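# Shelve floor cartons at the aisle's far end

## Task

Pick up every carton lying on the aisle floor and set each one on a shelf of the final shelving section at the far end of the aisle (left or right side both count). Each carton must sit directly on the shelf board, not stacked on another carton, upright rather than tilted, and fully inside the shelf edge. The robot itself must not tip over or finish leaning, or the job fails.

## Robot and tools

ROBOT. TidyBot++: a wheeled base 0.54 m long, 0.50 m wide and 0.38 m tall on four driven casters, carrying one seven-joint arm with a two-finger gripper. The shoulder sits 0.12 m ahead of the base centre, 0.68 m up. Segments: upper arm 0.42 m, forearm 0.31 m, wrist to hand point 0.31 m. The arm starts folded with the hand aimed down, reaching up to 0.08 m beyond the base front. Cameras: base_camera (pinhole, 644x364) and wrist_camera (fisheye, 644x476, aims where the hand aims).

FRAMES. Base frame: origin on the floor below the base centre, x ahead, y to the left, z up, metres. hand_pose and hand_target are reported in it; hand_pose is the midpoint of the closed finger pads, with the hand's own z axis running out along the fingers and the fingers opening along its y axis. Odometry frame: where the base frame was at scene start. base_odometry counts wheel rotation only (slip looks like travel); heading in rad, left positive, -3.142 to 3.142. base_tilt gives forward and right lean in degrees.

TOOL move. One action per call, built from any of: base, joints, target, plus optional speeds and min_time_s. Extra keys: cameras (list of base_camera, wrist_camera, or all; [] for none; omitted means all only when no action is given) and blocking (true or omitted: returns when everything has settled; false: returns in about 0.5 s while motion continues; a later move overrides only the joints or base it names).
- base: an object of relative offsets from where the base last reported itself, measured along the base axes at command start. translate_m (forward +, -2 to 2 m), strafe_m (left +, -2 to 2 m), rotate_rad (left/counter-clockwise +, -6.3 to 6.3 rad). Base moves give up after 14 s (time_out).
- joints: absolute angles by name, radians: joint_1_rad (any angle; positive turns the arm clockwise from above, opposite to heading), joint_2_rad shoulder -2.249 to 2.249 (0 upright, + leans forward), joint_3_rad any angle, joint_4_rad elbow -2.579 to 2.579 (negative bends forward when joint_3_rad is 3.14), joint_5_rad any angle, joint_6_rad wrist -2.099 to 2.099, joint_7_rad any angle (at 1.57 with hand down, fingers open left/right). gripper_pos is absolute, 0 open to 1 shut; pad gap about 85 x (1 - gripper_pos) mm. Any-angle joints take the short way; turn in steps below half a turn.
- target: one flat list of seven numbers, an absolute hand pose in the base frame: x, y, z in metres, then quaternion qw, qx, qy, qz. Alongside it, joints may carry only gripper_pos. After done, fix position by adding (wanted minus hand_pose) to the last target; to hold still, resend hand_target, not hand_pose.
- speeds: caps for this action only: translate_m and strafe_m 0.05 to 0.5 m/s (give one value for a combined move), rotate_rad 0.1 to 1.57 rad/s, gripper_pos 0.234 to 0.993 per s.
- min_time_s: 0.1 to 8 s, the shortest duration of each arm motion.
No action exceeds 15 s. A call without an action just reports state and images.

TOOL wait: seconds (0 to 10) and optional cameras; commands nothing, returns early once prior motions settle. wait(0) shows a non-blocking move's progress in the line earlier move.
TOOL stop: optional cameras; brakes all running motions, which then read stopped and keep holding (possibly still pressing).
TOOL zoom_image: camera (base_camera or wrist_camera) and region [x0, y0, x1, y1] in pixels of that camera's newest image, origin top-left, at most 504 by 504.
TOOL finished_scene: scene (the current scene number). Call nothing after it in that reply; the next scene's task arrives in its result.

RESULTS. base_status, joint_status, hand_status: moving, done, off_target (resting away from target, maybe still pushing), stopped, or the uncommanded stops contact_stop and time_out. A refused call, or an uncommanded stop, cancels the remaining move, wait and finished_scene calls of that reply. not_followed / joint command not followed / pose unreachable: a safety check withheld arm targets (self-collision shows a cause:). on_its_own lists unrequested behaviour. motor_effort gives each motor's percentage of max with the peak in brackets. ARM HIT means a hard knock on the base or the arm itself. torque_fault freezes the arm and gripper for 10 s. MOTOR HOT warns of heating; OVER-TEMPERATURE FAULT with limit_stop_at_motor_heat means the arm sags until cooled, then resend targets. scene_time shows time used.

PRACTICAL NOTES. Cartons count as loose objects and may get nudged. A hand pose aimed forward, low and near the base is unreliable and can drive the arm into the base; an unreachable pose wanders up to 10 s then times out. A downward hand rises no higher than about 0.94 m, and only near the base. The arm sags under load; correct it rather than commanding joints to their read angles. When a carried carton lands on a shelf, hand_pose stops dropping and effort shifts slightly. Base odometry drifts a few centimetres over many moves; check with cameras.

AVOID. Tipping: never drive or turn while the arm is snagged above about 0.6 m, and avoid swinging a stretched arm sideways or reaching far from folded over nearby shelves; back off to right a lean. Don't let a blocked base keep pushing, slam the arm into shelves, drop or toss cartons, release them while moving, crush them, or grip hard while they still rest on something. Excess force on the gripper, hard hits and faults all count against you.

Each tool is called as name(argument=value, ...), one argument or row to a line, values as JSON.

## Session

move(
)

Scene clock: 0.00 s.
base_odometry: x=+0.000 y=+0.000 heading=+0.000
base_tilt: forward=+0.2 right=+0.5
base_status: not commanded
joint_positions: joint_1_rad=-0.032 joint_2_rad=-0.309 joint_3_rad=+3.135 joint_4_rad=-2.530 joint_5_rad=-0.018 joint_6_rad=-0.837 joint_7_rad=+1.613 gripper_pos=+0.000
joint_status: not commanded
motor_effort: joint_1_rad=+0 joint_2_rad=-2 joint_3_rad=+0 joint_4_rad=+13 joint_5_rad=+0 joint_6_rad=+2 joint_7_rad=-1
hand_pose: x=+0.2670 y=+0.0111 z=+0.5822 quat_wxyz=(-0.006, +0.999, +0.034, +0.042) (m; base frame)
hand_target: x=+0.2665 y=+0.0111 z=+0.5819 quat_wxyz=(-0.006, +0.999, +0.034, +0.041) (m; base frame)
hand_status: not commanded
pictures: base_camera, wrist_camera

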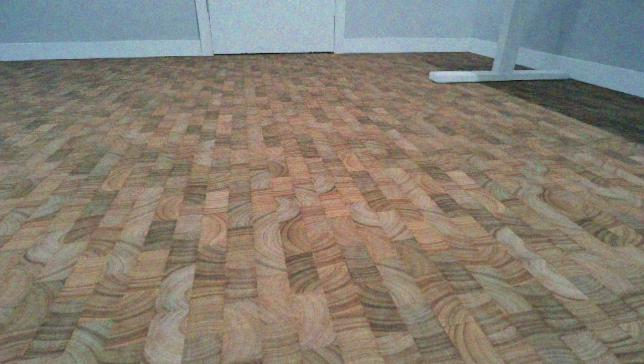

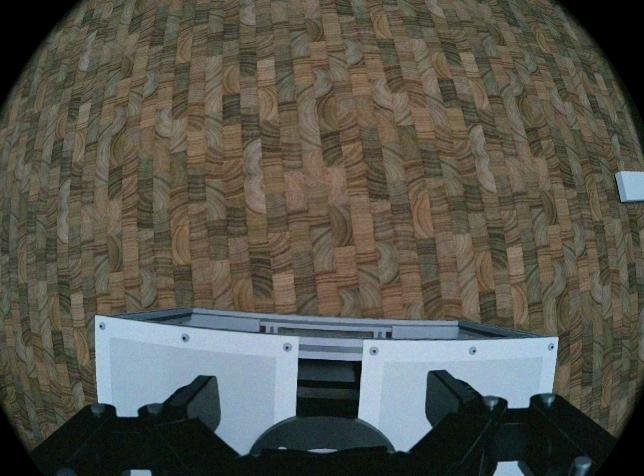

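move(
  base={"rotate_rad": -0.8},
  cameras=["all"],
)

move(
  base={"rotate_rad": -0.8},
  cameras=["base_camera"],
)

move(
  base={"rotate_rad": -0.8},
  cameras=["base_camera"],
)

move(
  base={"rotate_rad": -0.8},
  cameras=["base_camera"],
)

Scene clock: 2.37 s.
move: done
base_odometry: x=+0.000 y=+0.000 heading=-0.800
base_tilt: forward=+0.1 right=+0.5
base_status: done
joint_positions: joint_1_rad=-0.032 joint_2_rad=-0.309 joint_3_rad=+3.135 joint_4_rad=-2.530 joint_5_rad=-0.018 joint_6_rad=-0.837 joint_7_rad=+1.613 gripper_pos=+0.000
joint_status: not commanded
motor_effort: joint_1_rad=+0(1) joint_2_rad=-2(2) joint_3_rad=+0(1) joint_4_rad=+14(14) joint_5_rad=+1(2) joint_6_rad=+1(2) joint_7_rad=-1(2)
hand_pose: x=+0.2670 y=+0.0111 z=+0.5822 quat_wxyz=(-0.006, +0.999, +0.034, +0.042)
hand_target: x=+0.2665 y=+0.0111 z=+0.5819 quat_wxyz=(-0.006, +0.999, +0.034, +0.041)
hand_status: not commanded
pictures: base_camera, wrist_camera

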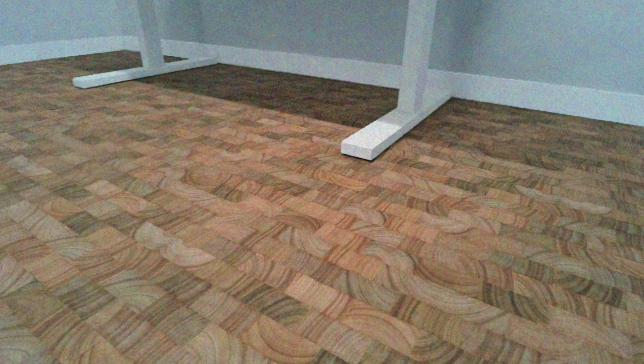

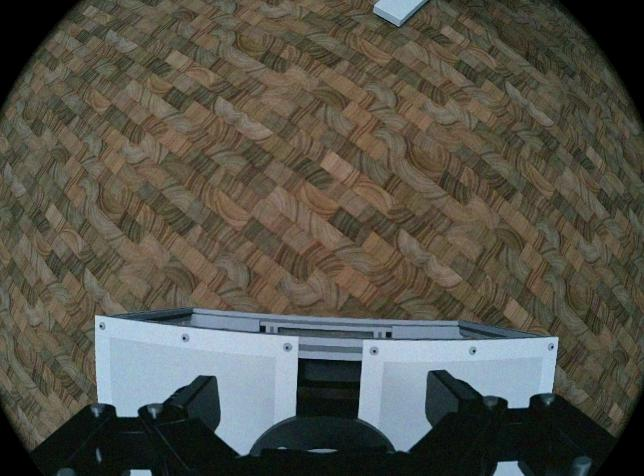

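Scene clock: 4.10 s.
move: done
base_odometry: x=+0.000 y=+0.000 heading=-1.599
base_tilt: forward=+0.1 right=+0.6
base_status: done
joint_positions: joint_1_rad=-0.032 joint_2_rad=-0.309 joint_3_rad=+3.135 joint_4_rad=-2.530 joint_5_rad=-0.018 joint_6_rad=-0.837 joint_7_rad=+1.613 gripper_pos=+0.000
joint_status: not commanded
motor_effort: joint_1_rad=+0(1) joint_2_rad=-2(2) joint_3_rad=+0(1) joint_4_rad=+13(14) joint_5_rad=+1(3) joint_6_rad=+1(2) joint_7_rad=+0(1)
hand_pose: x=+0.2670 y=+0.0111 z=+0.5822 quat_wxyz=(-0.006, +0.999, +0.034, +0.042)
hand_target: x=+0.2665 y=+0.0111 z=+0.5819 quat_wxyz=(-0.006, +0.999, +0.034, +0.041)
hand_status: not commanded

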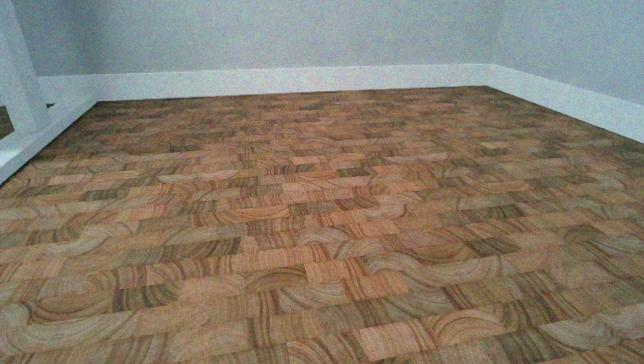

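Scene clock: 5.83 s.
move: done
base_odometry: x=+0.000 y=+0.000 heading=-2.399
base_tilt: forward=+0.1 right=+0.5
base_status: done
joint_positions: joint_1_rad=-0.032 joint_2_rad=-0.309 joint_3_rad=+3.135 joint_4_rad=-2.530 joint_5_rad=-0.018 joint_6_rad=-0.837 joint_7_rad=+1.613 gripper_pos=+0.000
joint_status: not commanded
motor_effort: joint_1_rad=+0(1) joint_2_rad=-2(2) joint_3_rad=+0(1) joint_4_rad=+13(14) joint_5_rad=+1(2) joint_6_rad=+1(2) joint_7_rad=-1(2)
hand_pose: x=+0.2670 y=+0.0111 z=+0.5822 quat_wxyz=(-0.006, +0.999, +0.034, +0.042)
hand_target: x=+0.2665 y=+0.0111 z=+0.5819 quat_wxyz=(-0.006, +0.999, +0.034, +0.041)
hand_status: not commanded

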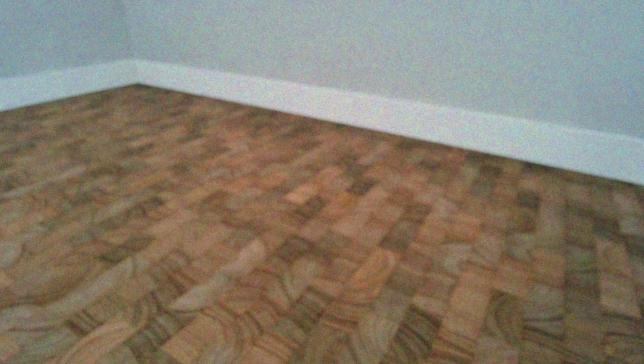

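Scene clock: 7.57 s.
move: done
base_odometry: x=+0.000 y=+0.000 heading=+3.085
base_tilt: forward=+0.1 right=+0.5
base_status: done
joint_positions: joint_1_rad=-0.032 joint_2_rad=-0.309 joint_3_rad=+3.135 joint_4_rad=-2.530 joint_5_rad=-0.018 joint_6_rad=-0.837 joint_7_rad=+1.613 gripper_pos=+0.000
joint_status: not commanded
motor_effort: joint_1_rad=+0(1) joint_2_rad=-2(2) joint_3_rad=+1(1) joint_4_rad=+14(14) joint_5_rad=+2(2) joint_6_rad=+1(2) joint_7_rad=-1(1)
hand_pose: x=+0.2670 y=+0.0111 z=+0.5822 quat_wxyz=(-0.006, +0.999, +0.034, +0.042)
hand_target: x=+0.2665 y=+0.0111 z=+0.5819 quat_wxyz=(-0.006, +0.999, +0.034, +0.041)
hand_status: not commanded

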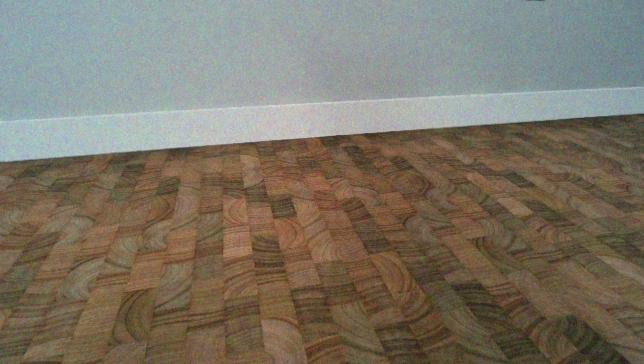

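move(
  base={"rotate_rad": -0.8},
  cameras=["base_camera"],
)

move(
  base={"rotate_rad": -0.8},
  cameras=["base_camera"],
)

move(
  base={"rotate_rad": -0.8},
  cameras=["base_camera"],
)

Scene clock: 9.83 s.
move: done
base_odometry: x=+0.000 y=+0.000 heading=+2.285
base_tilt: forward=+0.1 right=+0.5
base_status: done
joint_positions: joint_1_rad=-0.032 joint_2_rad=-0.309 joint_3_rad=+3.135 joint_4_rad=-2.530 joint_5_rad=-0.018 joint_6_rad=-0.837 joint_7_rad=+1.613 gripper_pos=+0.000
joint_status: not commanded
motor_effort: joint_1_rad=+0(1) joint_2_rad=-2(2) joint_3_rad=+0(1) joint_4_rad=+14(14) joint_5_rad=+1(2) joint_6_rad=+1(2) joint_7_rad=+0(1)
hand_pose: x=+0.2670 y=+0.0111 z=+0.5822 quat_wxyz=(-0.006, +0.999, +0.034, +0.042)
hand_target: x=+0.2665 y=+0.0111 z=+0.5819 quat_wxyz=(-0.006, +0.999, +0.034, +0.041)
hand_status: not commanded

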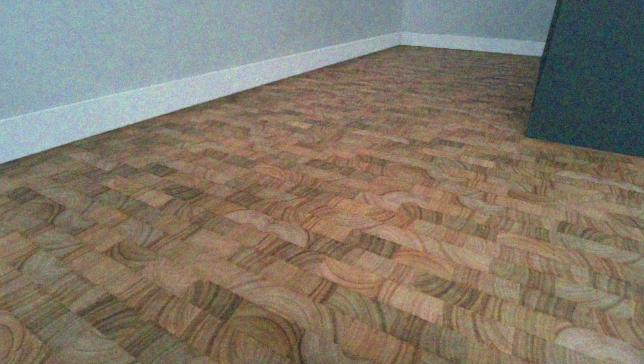

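Scene clock: 11.57 s.
move: done
base_odometry: x=+0.000 y=+0.000 heading=+1.486
base_tilt: forward=+0.1 right=+0.5
base_status: done
joint_positions: joint_1_rad=-0.032 joint_2_rad=-0.309 joint_3_rad=+3.135 joint_4_rad=-2.530 joint_5_rad=-0.018 joint_6_rad=-0.837 joint_7_rad=+1.613 gripper_pos=+0.000
joint_status: not commanded
motor_effort: joint_1_rad=+0(1) joint_2_rad=-2(2) joint_3_rad=+0(1) joint_4_rad=+14(14) joint_5_rad=+0(2) joint_6_rad=+1(2) joint_7_rad=+0(1)
hand_pose: x=+0.2670 y=+0.0111 z=+0.5822 quat_wxyz=(-0.006, +0.999, +0.034, +0.042)
hand_target: x=+0.2665 y=+0.0111 z=+0.5819 quat_wxyz=(-0.006, +0.999, +0.034, +0.041)
hand_status: not commanded

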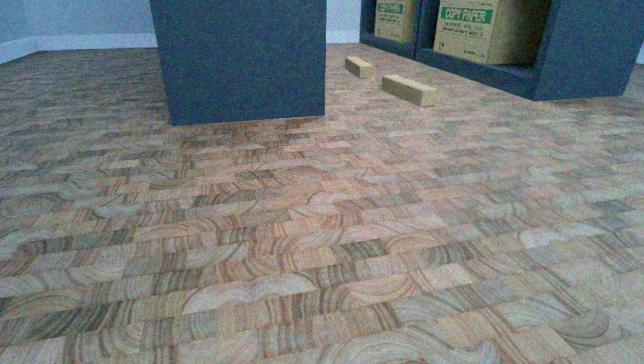

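Scene clock: 13.30 s.
move: done
base_odometry: x=+0.000 y=+0.000 heading=+0.686
base_tilt: forward=+0.1 right=+0.5
base_status: done
joint_positions: joint_1_rad=-0.032 joint_2_rad=-0.309 joint_3_rad=+3.135 joint_4_rad=-2.530 joint_5_rad=-0.018 joint_6_rad=-0.837 joint_7_rad=+1.613 gripper_pos=+0.000
joint_status: not commanded
motor_effort: joint_1_rad=+0(1) joint_2_rad=-2(2) joint_3_rad=+0(1) joint_4_rad=+13(15) joint_5_rad=+1(2) joint_6_rad=+1(2) joint_7_rad=+0(1)
hand_pose: x=+0.2670 y=+0.0111 z=+0.5822 quat_wxyz=(-0.006, +0.999, +0.034, +0.042)
hand_target: x=+0.2665 y=+0.0111 z=+0.5819 quat_wxyz=(-0.006, +0.999, +0.034, +0.041)
hand_status: not commanded

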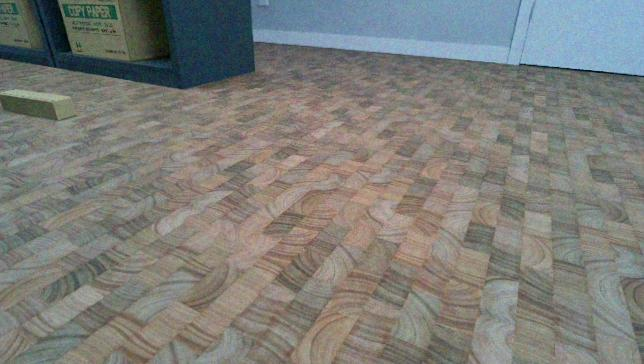

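move(
  base={"rotate_rad": 0.7},
  cameras=["all"],
)

zoom_image(
  camera="base_camera",
  region=[280, 0, 532, 142],
)

Scene clock: 15.43 s.
move: done
base_odometry: x=+0.000 y=+0.000 heading=+1.386
base_tilt: forward=+0.1 right=+0.6
base_status: done
joint_positions: joint_1_rad=-0.032 joint_2_rad=-0.309 joint_3_rad=+3.135 joint_4_rad=-2.530 joint_5_rad=-0.018 joint_6_rad=-0.837 joint_7_rad=+1.613 gripper_pos=+0.000
joint_status: not commanded
motor_effort: joint_1_rad=+0(1) joint_2_rad=-2(2) joint_3_rad=+1(1) joint_4_rad=+13(14) joint_5_rad=+1(2) joint_6_rad=+1(2) joint_7_rad=-1(1)
hand_pose: x=+0.2670 y=+0.0111 z=+0.5822 quat_wxyz=(-0.006, +0.999, +0.034, +0.042)
hand_target: x=+0.2665 y=+0.0111 z=+0.5819 quat_wxyz=(-0.006, +0.999, +0.034, +0.041)
hand_status: not commanded
pictures: base_camera, wrist_camera

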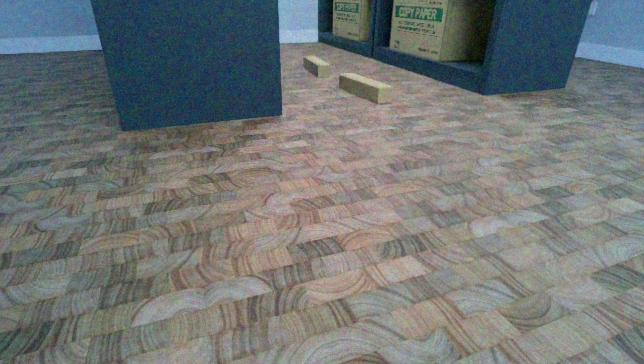

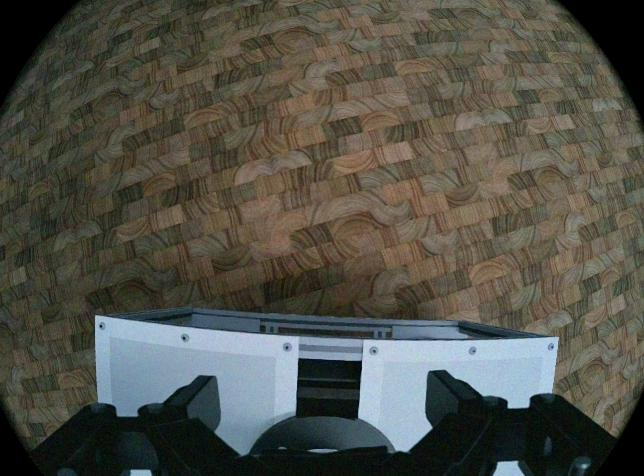

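Scaled by 2.000.

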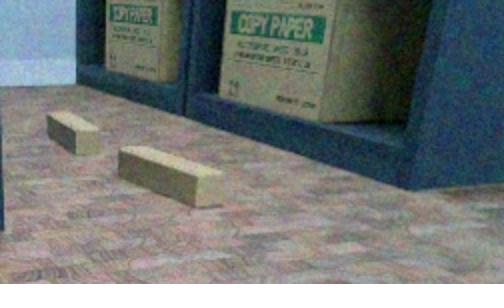

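move(
  joints={"joint_6_rad": 0.5},
  base={"translate_m": 0.4, "strafe_m": -0.3},
  cameras=["all"],
)

Scene clock: 20.77 s.
move: done
base_odometry: x=+0.369 y=+0.338 heading=+1.386
base_tilt: forward=+0.2 right=+0.5
base_status: done
joint_positions: joint_1_rad=-0.032 joint_2_rad=-0.308 joint_3_rad=+3.135 joint_4_rad=-2.530 joint_5_rad=-0.018 joint_6_rad=+0.401 joint_7_rad=+1.613 gripper_pos=+0.000
joint_status: all done
motor_effort: joint_1_rad=+0(1) joint_2_rad=-6(8) joint_3_rad=+0(2) joint_4_rad=+17(18) joint_5_rad=+1(2) joint_6_rad=+9(10) joint_7_rad=-1(1)
hand_pose: x=+0.5426 y=+0.0156 z=+0.8151 quat_wxyz=(+0.000, +0.790, +0.023, +0.613)
hand_target: x=+0.5485 y=+0.0155 z=+0.8452 quat_wxyz=(+0.000, +0.758, +0.022, +0.652)
hand_status: not commanded
pictures: base_camera, wrist_camera

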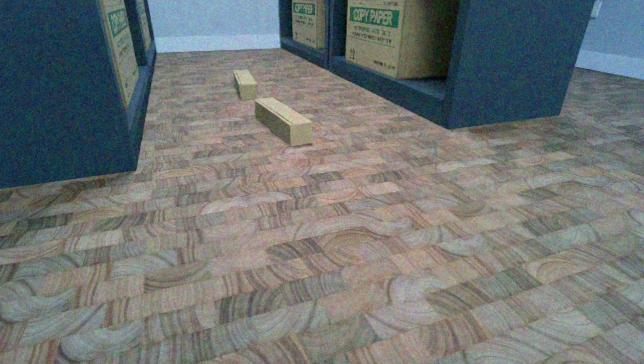

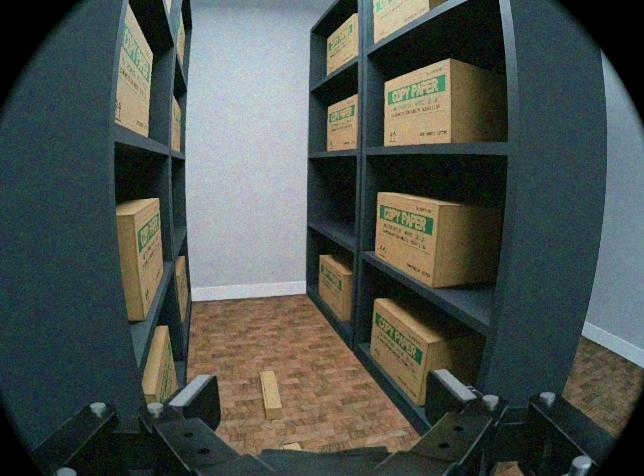

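move(
  base={"rotate_rad": 0.37},
  cameras=["all"],
)

Scene clock: 28.83 s.
move: done
base_odometry: x=+0.369 y=+0.338 heading=+1.755
base_tilt: forward=+0.1 right=+0.5
base_status: done
joint_positions: joint_1_rad=-0.032 joint_2_rad=-0.308 joint_3_rad=+3.134 joint_4_rad=-2.530 joint_5_rad=-0.018 joint_6_rad=+0.401 joint_7_rad=+1.613 gripper_pos=+0.000
joint_status: not commanded
motor_effort: joint_1_rad=+0(1) joint_2_rad=-6(7) joint_3_rad=+0(2) joint_4_rad=+17(18) joint_5_rad=+1(2) joint_6_rad=+9(10) joint_7_rad=-1(1)
hand_pose: x=+0.5426 y=+0.0160 z=+0.8151 quat_wxyz=(-0.001, +0.790, +0.024, +0.613)
hand_target: x=+0.5485 y=+0.0155 z=+0.8452 quat_wxyz=(+0.000, +0.758, +0.022, +0.652)
hand_status: not commanded
pictures: base_camera, wrist_camera

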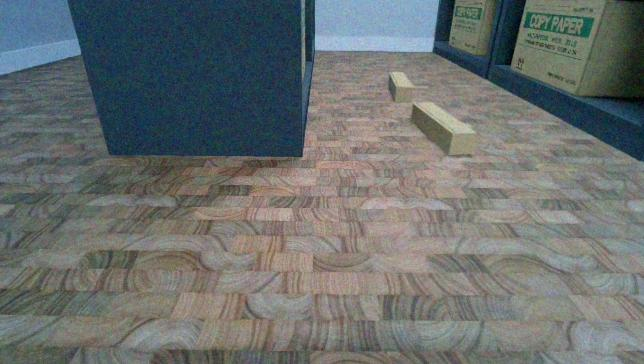

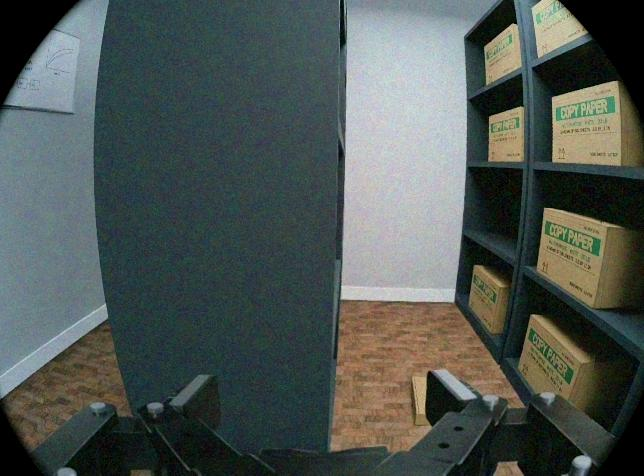

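move(
  base={"translate_m": 0.2, "strafe_m": -0.34, "rotate_rad": 0.0},
  joints={"joint_6_rad": 0.1},
  cameras=["all"],
)

Scene clock: 40.50 s.
move: done
base_odometry: x=+0.666 y=+0.597 heading=+1.756
base_tilt: forward=+0.2 right=+0.5
base_status: done
joint_positions: joint_1_rad=-0.032 joint_2_rad=-0.308 joint_3_rad=+3.136 joint_4_rad=-2.531 joint_5_rad=-0.018 joint_6_rad=+0.135 joint_7_rad=+1.613 gripper_pos=+0.000
joint_status: all done
motor_effort: joint_1_rad=+0(1) joint_2_rad=-6(9) joint_3_rad=+1(2) joint_4_rad=+16(19) joint_5_rad=+1(2) joint_6_rad=+8(10) joint_7_rad=-1(2)
hand_pose: x=+0.5114 y=+0.0154 z=+0.7379 quat_wxyz=(-0.002, +0.864, +0.026, +0.503)
hand_target: x=+0.5059 y=+0.0158 z=+0.7291 quat_wxyz=(-0.002, +0.872, +0.027, +0.488)
hand_status: not commanded
pictures: base_camera, wrist_camera

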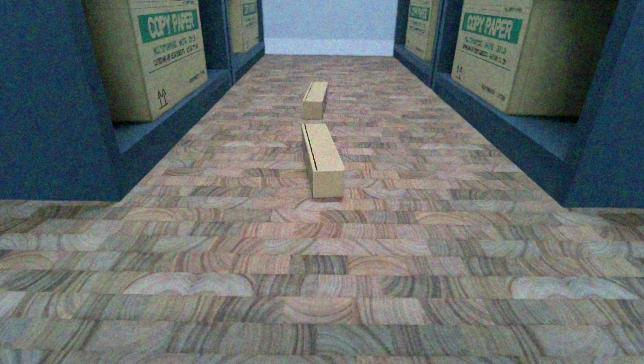

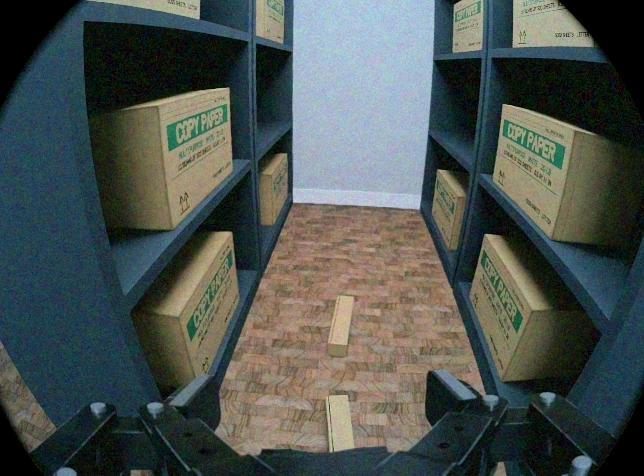

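move(
  base={"translate_m": 0.2, "strafe_m": -0.091, "rotate_rad": 0.125},
  joints={"joint_1_rad": 0.0, "joint_2_rad": 1.29, "joint_3_rad": 3.1416, "joint_4_rad": -1.925, "joint_5_rad": 0.0, "joint_6_rad": 0.771, "joint_7_rad": 1.5708},
  min_time_s=3,
  cameras=["all"],
)

Scene clock: 47.47 s.
move: done
base_odometry: x=+0.719 y=+0.811 heading=+1.882
base_tilt: forward=+0.2 right=+0.5
base_status: done
joint_positions: joint_1_rad=-0.019 joint_2_rad=+1.248 joint_3_rad=+3.135 joint_4_rad=-1.939 joint_5_rad=-0.018 joint_6_rad=+0.676 joint_7_rad=+1.613 gripper_pos=+0.000
joint_status: all done
motor_effort: joint_1_rad=+0(2) joint_2_rad=-33(35) joint_3_rad=-1(2) joint_4_rad=+4(18) joint_5_rad=+1(2) joint_6_rad=+6(9) joint_7_rad=-1(2)
hand_pose: x=+0.6876 y=+0.0127 z=+0.2502 quat_wxyz=(+0.003, +0.950, +0.020, +0.311)
hand_target: x=+0.7002 y=+0.0013 z=+0.2463 quat_wxyz=(+0.000, +0.940, +0.000, +0.342)
hand_status: not commanded
pictures: base_camera, wrist_camera

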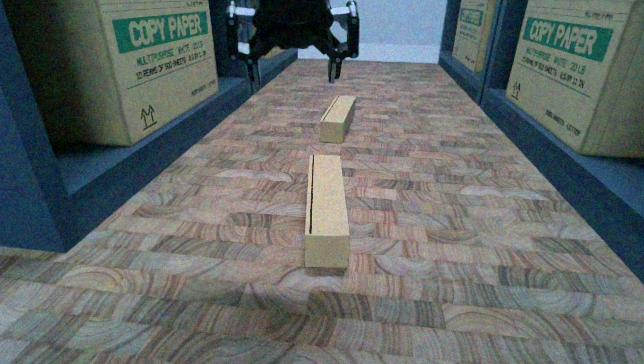

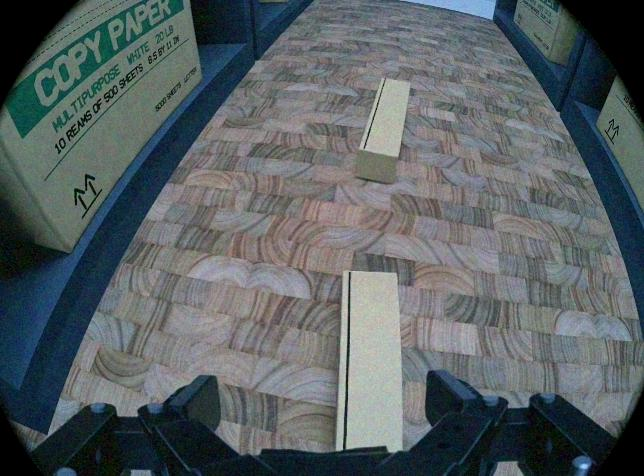

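move(
  base={"strafe_m": -0.024, "rotate_rad": -0.035},
  joints={"joint_1_rad": 0.0, "joint_2_rad": 1.44, "joint_3_rad": 3.1416, "joint_4_rad": -1.735, "joint_5_rad": 0.0, "joint_6_rad": 0.78, "joint_7_rad": 1.5708},
  min_time_s=2,
  cameras=["all"],
)

Scene clock: 56.47 s.
move: done
base_odometry: x=+0.742 y=+0.818 heading=+1.847
base_tilt: forward=+0.2 right=+0.5
base_status: done
joint_positions: joint_1_rad=+0.005 joint_2_rad=+1.390 joint_3_rad=+3.145 joint_4_rad=-1.748 joint_5_rad=-0.018 joint_6_rad=+0.685 joint_7_rad=+1.613 gripper_pos=+0.000
joint_status: all done
motor_effort: joint_1_rad=+0(7) joint_2_rad=-35(36) joint_3_rad=-1(3) joint_4_rad=+4(6) joint_5_rad=+1(2) joint_6_rad=+6(7) joint_7_rad=-1(2)
hand_pose: x=+0.7318 y=-0.0072 z=+0.2025 quat_wxyz=(+0.013, +0.941, +0.009, +0.337)
hand_target: x=+0.7371 y=+0.0014 z=+0.1940 quat_wxyz=(+0.000, +0.931, +0.000, +0.365)
hand_status: not commanded
pictures: base_camera, wrist_camera

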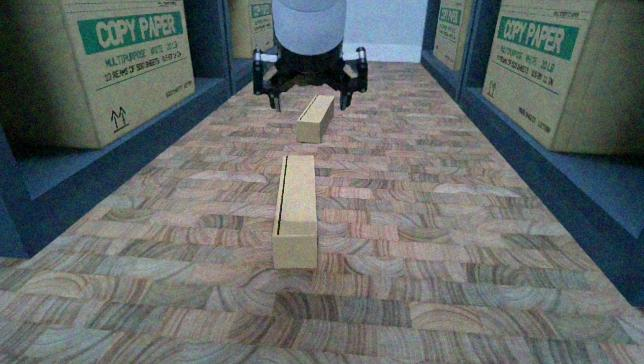

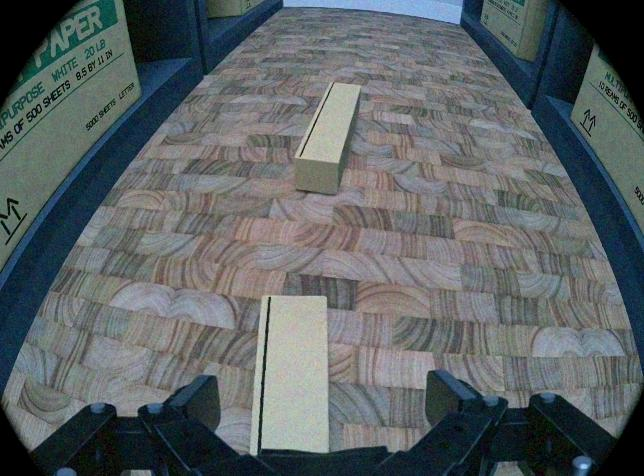

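move(
  base={"strafe_m": 0.0245},
  joints={"joint_2_rad": 1.62, "joint_4_rad": -1.555},
  min_time_s=2,
  cameras=["wrist_camera"],
)

Scene clock: 61.20 s.
move: done
base_odometry: x=+0.718 y=+0.811 heading=+1.847
base_tilt: forward=+0.2 right=+0.5
base_status: done
joint_positions: joint_1_rad=-0.004 joint_2_rad=+1.571 joint_3_rad=+3.141 joint_4_rad=-1.568 joint_5_rad=-0.018 joint_6_rad=+0.686 joint_7_rad=+1.613 gripper_pos=+0.000
joint_status: all done
motor_effort: joint_1_rad=+0(3) joint_2_rad=-36(36) joint_3_rad=+0(3) joint_4_rad=+3(6) joint_5_rad=+1(2) joint_6_rad=+6(7) joint_7_rad=-1(1)
hand_pose: x=+0.7385 y=+0.0008 z=+0.1270 quat_wxyz=(+0.009, +0.941, +0.013, +0.338)
hand_target: x=+0.7402 y=+0.0014 z=+0.1184 quat_wxyz=(+0.000, +0.931, +0.000, +0.365)
hand_status: not commanded

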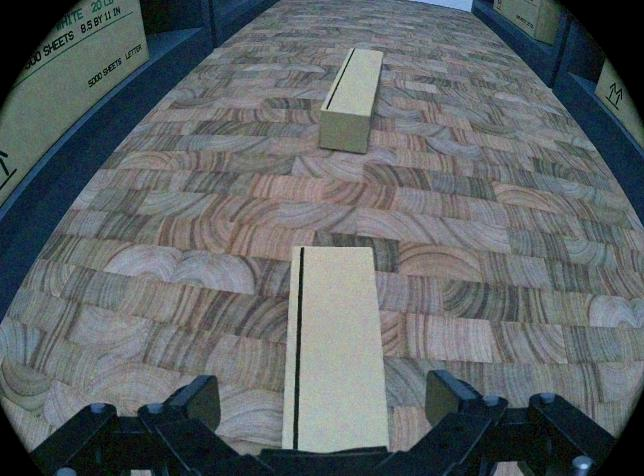

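move(
  base={"strafe_m": -0.0075},
  joints={"joint_2_rad": 1.71, "joint_4_rad": -1.455},
  min_time_s=1.5,
  cameras=["all"],
)

Scene clock: 63.47 s.
move: done
base_odometry: x=+0.725 y=+0.814 heading=+1.847
base_tilt: forward=+0.2 right=+0.5
base_status: done
joint_positions: joint_1_rad=-0.002 joint_2_rad=+1.660 joint_3_rad=+3.141 joint_4_rad=-1.468 joint_5_rad=-0.018 joint_6_rad=+0.686 joint_7_rad=+1.613 gripper_pos=+0.000
joint_status: all done
motor_effort: joint_1_rad=+0(3) joint_2_rad=-36(37) joint_3_rad=-1(2) joint_4_rad=+5(6) joint_5_rad=+1(2) joint_6_rad=+7(7) joint_7_rad=-1(2)
hand_pose: x=+0.7430 y=-0.0009 z=+0.0921 quat_wxyz=(+0.010, +0.939, +0.012, +0.343)
hand_target: x=+0.7420 y=+0.0014 z=+0.0828 quat_wxyz=(+0.000, +0.929, +0.000, +0.369)
hand_status: not commanded
pictures: base_camera, wrist_camera

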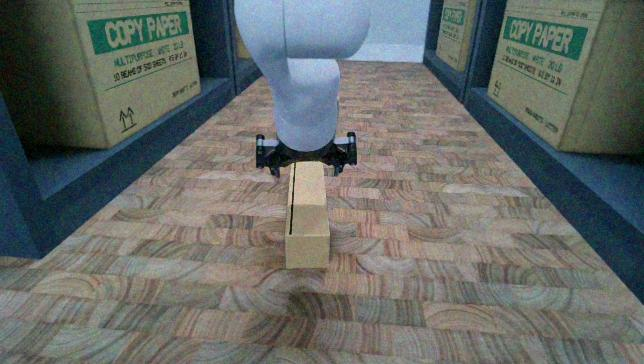

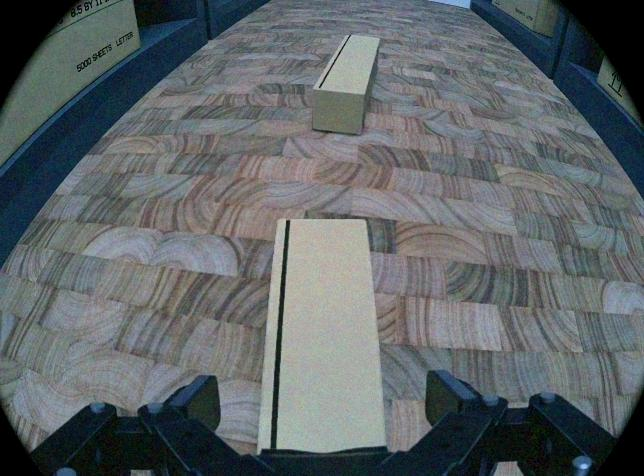

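move(
  joints={"joint_2_rad": 1.80, "joint_4_rad": -1.36},
  min_time_s=1.5,
  cameras=["all"],
)

Scene clock: 65.73 s.
move: done
base_odometry: x=+0.725 y=+0.814 heading=+1.847
base_tilt: forward=+0.2 right=+0.6
base_status: not commanded
joint_positions: joint_1_rad=-0.002 joint_2_rad=+1.750 joint_3_rad=+3.141 joint_4_rad=-1.373 joint_5_rad=-0.018 joint_6_rad=+0.686 joint_7_rad=+1.613 gripper_pos=+0.000
joint_status: all done
motor_effort: joint_1_rad=+0(0) joint_2_rad=-35(37) joint_3_rad=-1(1) joint_4_rad=+4(6) joint_5_rad=+1(2) joint_6_rad=+6(7) joint_7_rad=-1(2)
hand_pose: x=+0.7405 y=-0.0009 z=+0.0554 quat_wxyz=(+0.010, +0.938, +0.012, +0.345)
hand_target: x=+0.7378 y=+0.0014 z=+0.0466 quat_wxyz=(+0.000, +0.928, +0.000, +0.372)
hand_status: not commanded
pictures: base_camera, wrist_camera

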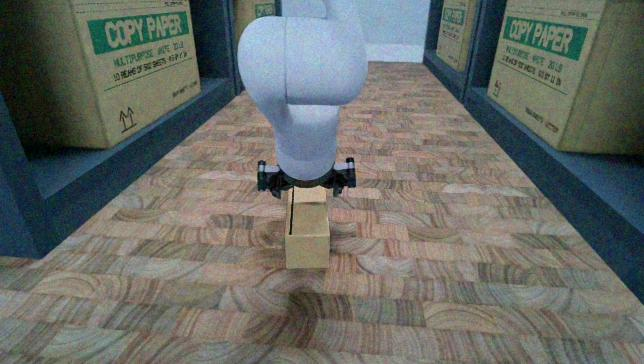

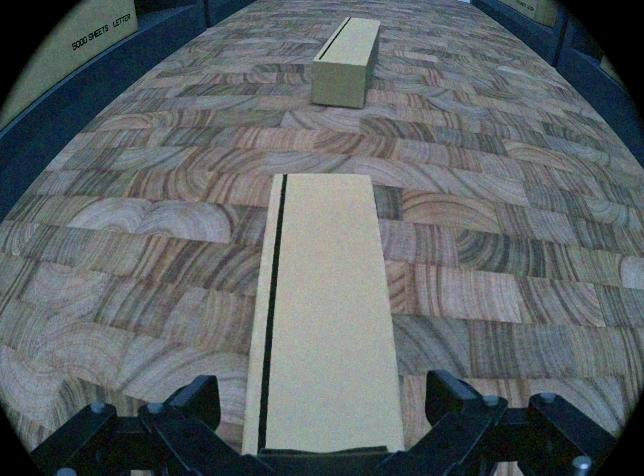

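move(
  joints={"joint_2_rad": 1.833, "joint_4_rad": -1.325, "gripper_pos": 0.25},
  speeds={"gripper_pos": 0.234},
  min_time_s=1,
  cameras=["wrist_camera"],
)

move(
  joints={"gripper_pos": 0.28},
  speeds={"gripper_pos": 0.234},
  cameras=["wrist_camera"],
)

Scene clock: 68.77 s.
move: done
base_odometry: x=+0.725 y=+0.814 heading=+1.847
base_tilt: forward=+0.2 right=+0.5
base_status: not commanded
joint_positions: joint_1_rad=-0.002 joint_2_rad=+1.782 joint_3_rad=+3.141 joint_4_rad=-1.339 joint_5_rad=-0.018 joint_6_rad=+0.686 joint_7_rad=+1.613 gripper_pos=+0.251
joint_status: all done
motor_effort: joint_1_rad=+0(1) joint_2_rad=-35(36) joint_3_rad=-1(1) joint_4_rad=+4(7) joint_5_rad=+1(2) joint_6_rad=+6(7) joint_7_rad=-1(2)
hand_pose: x=+0.7389 y=-0.0009 z=+0.0424 quat_wxyz=(+0.010, +0.938, +0.012, +0.346)
hand_target: x=+0.7355 y=+0.0014 z=+0.0336 quat_wxyz=(+0.000, +0.928, +0.000, +0.373)
hand_status: not commanded

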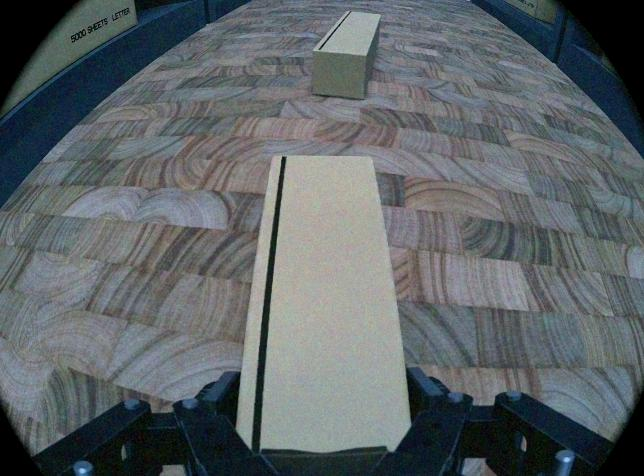

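Scene clock: 69.47 s.
move: done
base_odometry: x=+0.725 y=+0.814 heading=+1.847
base_tilt: forward=+0.2 right=+0.5
base_status: not commanded
joint_positions: joint_1_rad=-0.002 joint_2_rad=+1.782 joint_3_rad=+3.141 joint_4_rad=-1.339 joint_5_rad=-0.018 joint_6_rad=+0.686 joint_7_rad=+1.613 gripper_pos=+0.279
joint_status: all done
motor_effort: joint_1_rad=+0(1) joint_2_rad=-35(35) joint_3_rad=-1(1) joint_4_rad=+5(5) joint_5_rad=+1(1) joint_6_rad=+6(7) joint_7_rad=-1(1)
hand_pose: x=+0.7389 y=-0.0009 z=+0.0424 quat_wxyz=(+0.010, +0.938, +0.012, +0.346)
hand_target: x=+0.7355 y=+0.0014 z=+0.0336 quat_wxyz=(+0.000, +0.928, +0.000, +0.373)
hand_status: not commanded

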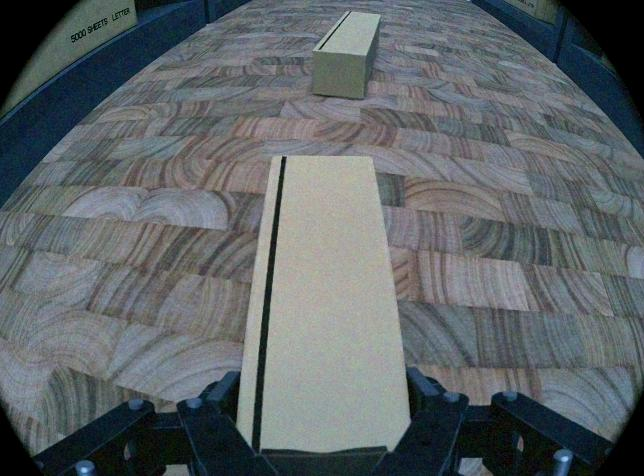

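move(
  joints={"gripper_pos": 0.295},
  speeds={"gripper_pos": 0.234},
)

move(
  joints={"gripper_pos": 0.31},
  speeds={"gripper_pos": 0.234},
)

move(
  joints={"gripper_pos": 0.325},
  speeds={"gripper_pos": 0.234},
  cameras=["wrist_camera"],
)

Scene clock: 70.73 s.
move: done
base_odometry: x=+0.725 y=+0.814 heading=+1.847
base_tilt: forward=+0.2 right=+0.6
base_status: not commanded
joint_positions: joint_1_rad=-0.002 joint_2_rad=+1.782 joint_3_rad=+3.141 joint_4_rad=-1.339 joint_5_rad=-0.018 joint_6_rad=+0.686 joint_7_rad=+1.613 gripper_pos=+0.295
joint_status: all done
motor_effort: joint_1_rad=+0(1) joint_2_rad=-35(35) joint_3_rad=-1(1) joint_4_rad=+5(5) joint_5_rad=+1(2) joint_6_rad=+6(7) joint_7_rad=-1(1)
hand_pose: x=+0.7389 y=-0.0009 z=+0.0424 quat_wxyz=(+0.010, +0.938, +0.012, +0.346)
hand_target: x=+0.7355 y=+0.0014 z=+0.0336 quat_wxyz=(+0.000, +0.928, +0.000, +0.373)
hand_status: not commanded
pictures: none

Scene clock: 71.40 s.
move: done
base_odometry: x=+0.725 y=+0.814 heading=+1.847
base_tilt: forward=+0.2 right=+0.5
base_status: not commanded
joint_positions: joint_1_rad=-0.002 joint_2_rad=+1.782 joint_3_rad=+3.141 joint_4_rad=-1.339 joint_5_rad=-0.018 joint_6_rad=+0.686 joint_7_rad=+1.613 gripper_pos=+0.311
joint_status: all done
motor_effort: joint_1_rad=+0(0) joint_2_rad=-35(36) joint_3_rad=-1(1) joint_4_rad=+5(6) joint_5_rad=+1(2) joint_6_rad=+7(7) joint_7_rad=-1(1)
hand_pose: x=+0.7389 y=-0.0009 z=+0.0424 quat_wxyz=(+0.010, +0.938, +0.012, +0.346)
hand_target: x=+0.7355 y=+0.0014 z=+0.0336 quat_wxyz=(+0.000, +0.928, +0.000, +0.373)
hand_status: not commanded
pictures: none

Scene clock: 72.03 s.
move: done
base_odometry: x=+0.725 y=+0.814 heading=+1.847
base_tilt: forward=+0.2 right=+0.5
base_status: not commanded
joint_positions: joint_1_rad=-0.002 joint_2_rad=+1.782 joint_3_rad=+3.141 joint_4_rad=-1.339 joint_5_rad=-0.018 joint_6_rad=+0.686 joint_7_rad=+1.613 gripper_pos=+0.323
joint_status: all done
motor_effort: joint_1_rad=+0(0) joint_2_rad=-35(35) joint_3_rad=-1(1) joint_4_rad=+5(6) joint_5_rad=+1(2) joint_6_rad=+6(7) joint_7_rad=-1(1)
hand_pose: x=+0.7389 y=-0.0009 z=+0.0424 quat_wxyz=(+0.010, +0.938, +0.012, +0.346)
hand_target: x=+0.7355 y=+0.0014 z=+0.0336 quat_wxyz=(+0.000, +0.928, +0.000, +0.373)
hand_status: not commanded

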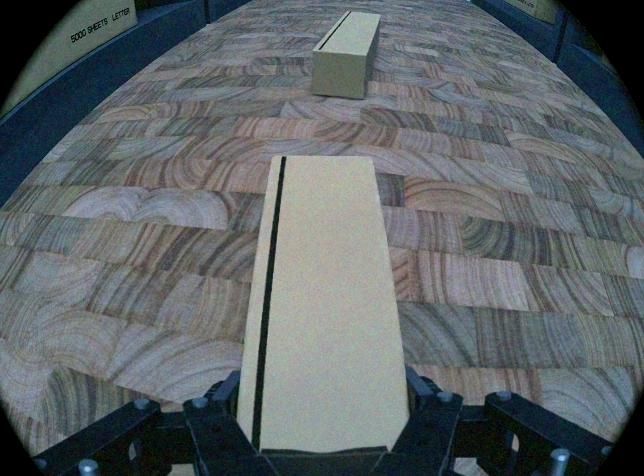

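move(
  joints={"gripper_pos": 0.335},
  speeds={"gripper_pos": 0.234},
)

move(
  joints={"gripper_pos": 0.345},
  speeds={"gripper_pos": 0.234},
  cameras=["wrist_camera"],
)

Scene clock: 73.20 s.
move: done
base_odometry: x=+0.725 y=+0.814 heading=+1.847
base_tilt: forward=+0.1 right=+0.6
base_status: not commanded
joint_positions: joint_1_rad=-0.002 joint_2_rad=+1.783 joint_3_rad=+3.141 joint_4_rad=-1.339 joint_5_rad=-0.018 joint_6_rad=+0.687 joint_7_rad=+1.613 gripper_pos=+0.333
joint_status: all done
motor_effort: joint_1_rad=+0(1) joint_2_rad=-35(35) joint_3_rad=+0(1) joint_4_rad=+5(6) joint_5_rad=+1(2) joint_6_rad=+7(7) joint_7_rad=-1(1)
hand_pose: x=+0.7391 y=-0.0009 z=+0.0425 quat_wxyz=(+0.010, +0.938, +0.012, +0.346)
hand_target: x=+0.7355 y=+0.0014 z=+0.0336 quat_wxyz=(+0.000, +0.928, +0.000, +0.373)
hand_status: not commanded
pictures: none

Scene clock: 74.07 s.
move: done
base_odometry: x=+0.725 y=+0.814 heading=+1.847
base_tilt: forward=+0.2 right=+0.5
base_status: not commanded
joint_positions: joint_1_rad=-0.002 joint_2_rad=+1.783 joint_3_rad=+3.141 joint_4_rad=-1.339 joint_5_rad=-0.018 joint_6_rad=+0.688 joint_7_rad=+1.613 gripper_pos=+0.341
joint_status: all done
motor_effort: joint_1_rad=+0(1) joint_2_rad=-34(35) joint_3_rad=-1(1) joint_4_rad=+4(6) joint_5_rad=+1(2) joint_6_rad=+6(7) joint_7_rad=+0(1)
hand_pose: x=+0.7392 y=-0.0009 z=+0.0426 quat_wxyz=(+0.010, +0.938, +0.012, +0.347)
hand_target: x=+0.7355 y=+0.0014 z=+0.0336 quat_wxyz=(+0.000, +0.928, +0.000, +0.373)
hand_status: not commanded

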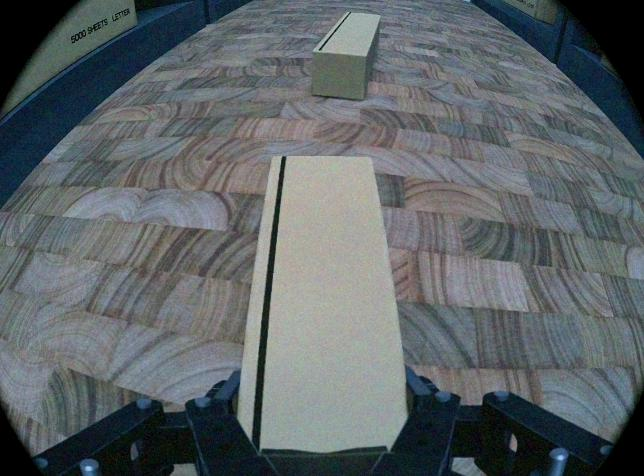

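move(
  joints={"joint_2_rad": 1.70, "joint_4_rad": -1.455},
  min_time_s=2.5,
  cameras=["all"],
)

Scene clock: 77.33 s.
move: done
base_odometry: x=+0.725 y=+0.814 heading=+1.847
base_tilt: forward=+0.2 right=+0.5
base_status: not commanded
joint_positions: joint_1_rad=-0.002 joint_2_rad=+1.745 joint_3_rad=+3.141 joint_4_rad=-1.443 joint_5_rad=-0.018 joint_6_rad=+0.706 joint_7_rad=+1.613 gripper_pos=+0.341
joint_status: all done
motor_effort: joint_1_rad=+0(1) joint_2_rad=-35(35) joint_3_rad=-1(1) joint_4_rad=+4(6) joint_5_rad=+1(2) joint_6_rad=+6(7) joint_7_rad=-1(2)
hand_pose: x=+0.7098 y=-0.0010 z=+0.0490 quat_wxyz=(+0.010, +0.946, +0.012, +0.324)
hand_target: x=+0.7480 y=+0.0014 z=+0.0890 quat_wxyz=(+0.000, +0.927, +0.000, +0.374)
hand_status: not commanded
pictures: base_camera, wrist_camera

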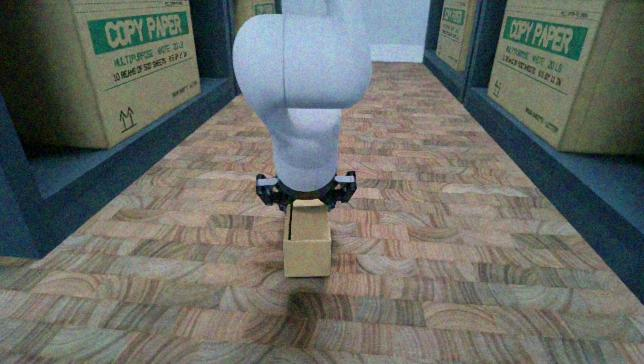

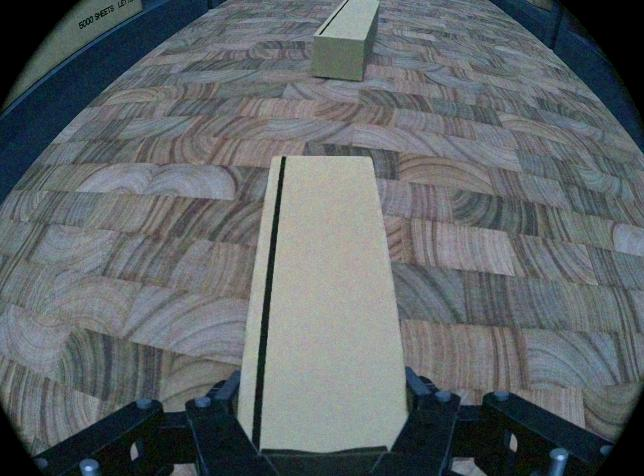

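move(
  joints={"joint_2_rad": 1.55, "joint_4_rad": -1.56, "joint_6_rad": 0.7},
  min_time_s=2.5,
  cameras=["all"],
)

Scene clock: 80.53 s.
move: done
base_odometry: x=+0.725 y=+0.814 heading=+1.847
base_tilt: forward=+0.2 right=+0.5
base_status: not commanded
joint_positions: joint_1_rad=-0.002 joint_2_rad=+1.594 joint_3_rad=+3.141 joint_4_rad=-1.548 joint_5_rad=-0.018 joint_6_rad=+0.706 joint_7_rad=+1.613 gripper_pos=+0.341
joint_status: all done
motor_effort: joint_1_rad=+0(0) joint_2_rad=-36(37) joint_3_rad=-1(1) joint_4_rad=+4(5) joint_5_rad=+1(2) joint_6_rad=+7(8) joint_7_rad=-1(1)
hand_pose: x=+0.7416 y=-0.0010 z=+0.1208 quat_wxyz=(+0.010, +0.938, +0.012, +0.346)
hand_target: x=+0.7576 y=+0.0014 z=+0.1447 quat_wxyz=(+0.000, +0.934, +0.000, +0.358)
hand_status: not commanded
pictures: base_camera, wrist_camera

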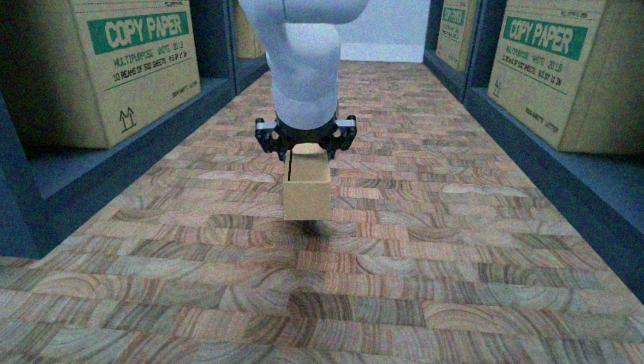

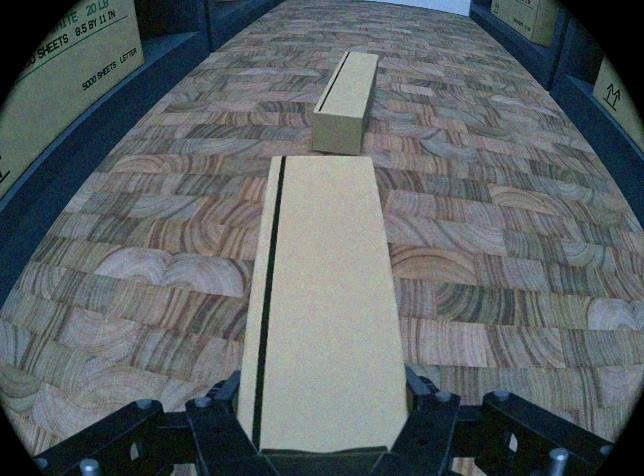

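move(
  base={"translate_m": 0.017, "strafe_m": 0.119, "rotate_rad": -0.14},
  speeds={"rotate_rad": 0.4, "strafe_m": 0.25},
  cameras=["all"],
)

Scene clock: 95.27 s.
move: done
base_odometry: x=+0.606 y=+0.798 heading=+1.706
base_tilt: forward=+0.2 right=+0.5
base_status: done
joint_positions: joint_1_rad=-0.005 joint_2_rad=+1.593 joint_3_rad=+3.138 joint_4_rad=-1.548 joint_5_rad=-0.018 joint_6_rad=+0.706 joint_7_rad=+1.613 gripper_pos=+0.341
joint_status: not commanded
motor_effort: joint_1_rad=+0(5) joint_2_rad=-36(37) joint_3_rad=-1(4) joint_4_rad=+4(5) joint_5_rad=+1(3) joint_6_rad=+6(7) joint_7_rad=+0(1)
hand_pose: x=+0.7416 y=+0.0024 z=+0.1212 quat_wxyz=(+0.008, +0.938, +0.013, +0.346)
hand_target: x=+0.7576 y=+0.0014 z=+0.1447 quat_wxyz=(+0.000, +0.934, +0.000, +0.358)
hand_status: not commanded
pictures: base_camera, wrist_camera

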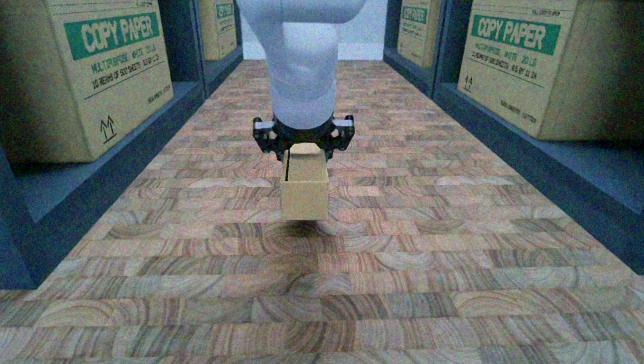

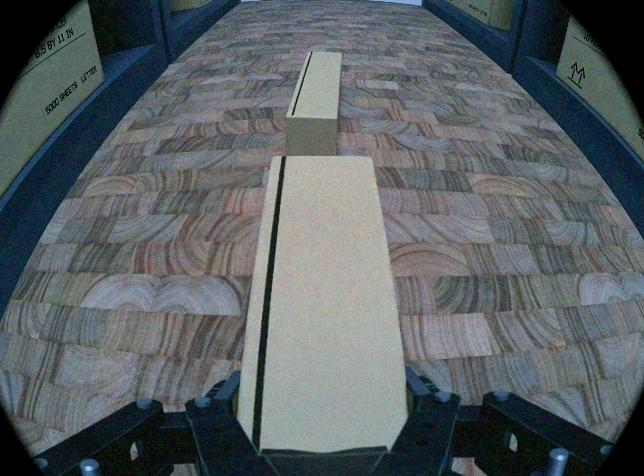

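move(
  base={"strafe_m": 0.01},
  joints={"joint_2_rad": 1.79, "joint_4_rad": -1.39},
  min_time_s=2,
  cameras=["all"],
)

Scene clock: 98.40 s.
move: done
base_odometry: x=+0.596 y=+0.796 heading=+1.705
base_tilt: forward=+0.2 right=+0.5
base_status: done
joint_positions: joint_1_rad=-0.005 joint_2_rad=+1.746 joint_3_rad=+3.139 joint_4_rad=-1.403 joint_5_rad=-0.018 joint_6_rad=+0.706 joint_7_rad=+1.613 gripper_pos=+0.341
joint_status: all done
motor_effort: joint_1_rad=+0(4) joint_2_rad=-35(37) joint_3_rad=-1(2) joint_4_rad=+4(6) joint_5_rad=+1(2) joint_6_rad=+6(7) joint_7_rad=+0(2)
hand_pose: x=+0.7313 y=+0.0021 z=+0.0558 quat_wxyz=(+0.008, +0.939, +0.013, +0.342)
hand_target: x=+0.7089 y=+0.0014 z=+0.0306 quat_wxyz=(+0.000, +0.946, +0.000, +0.325)
hand_status: not commanded
pictures: base_camera, wrist_camera

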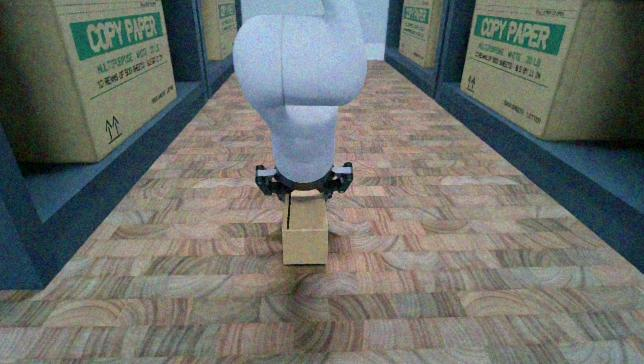

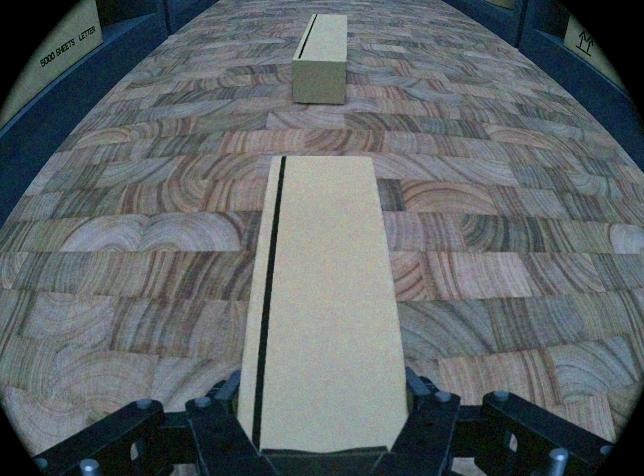

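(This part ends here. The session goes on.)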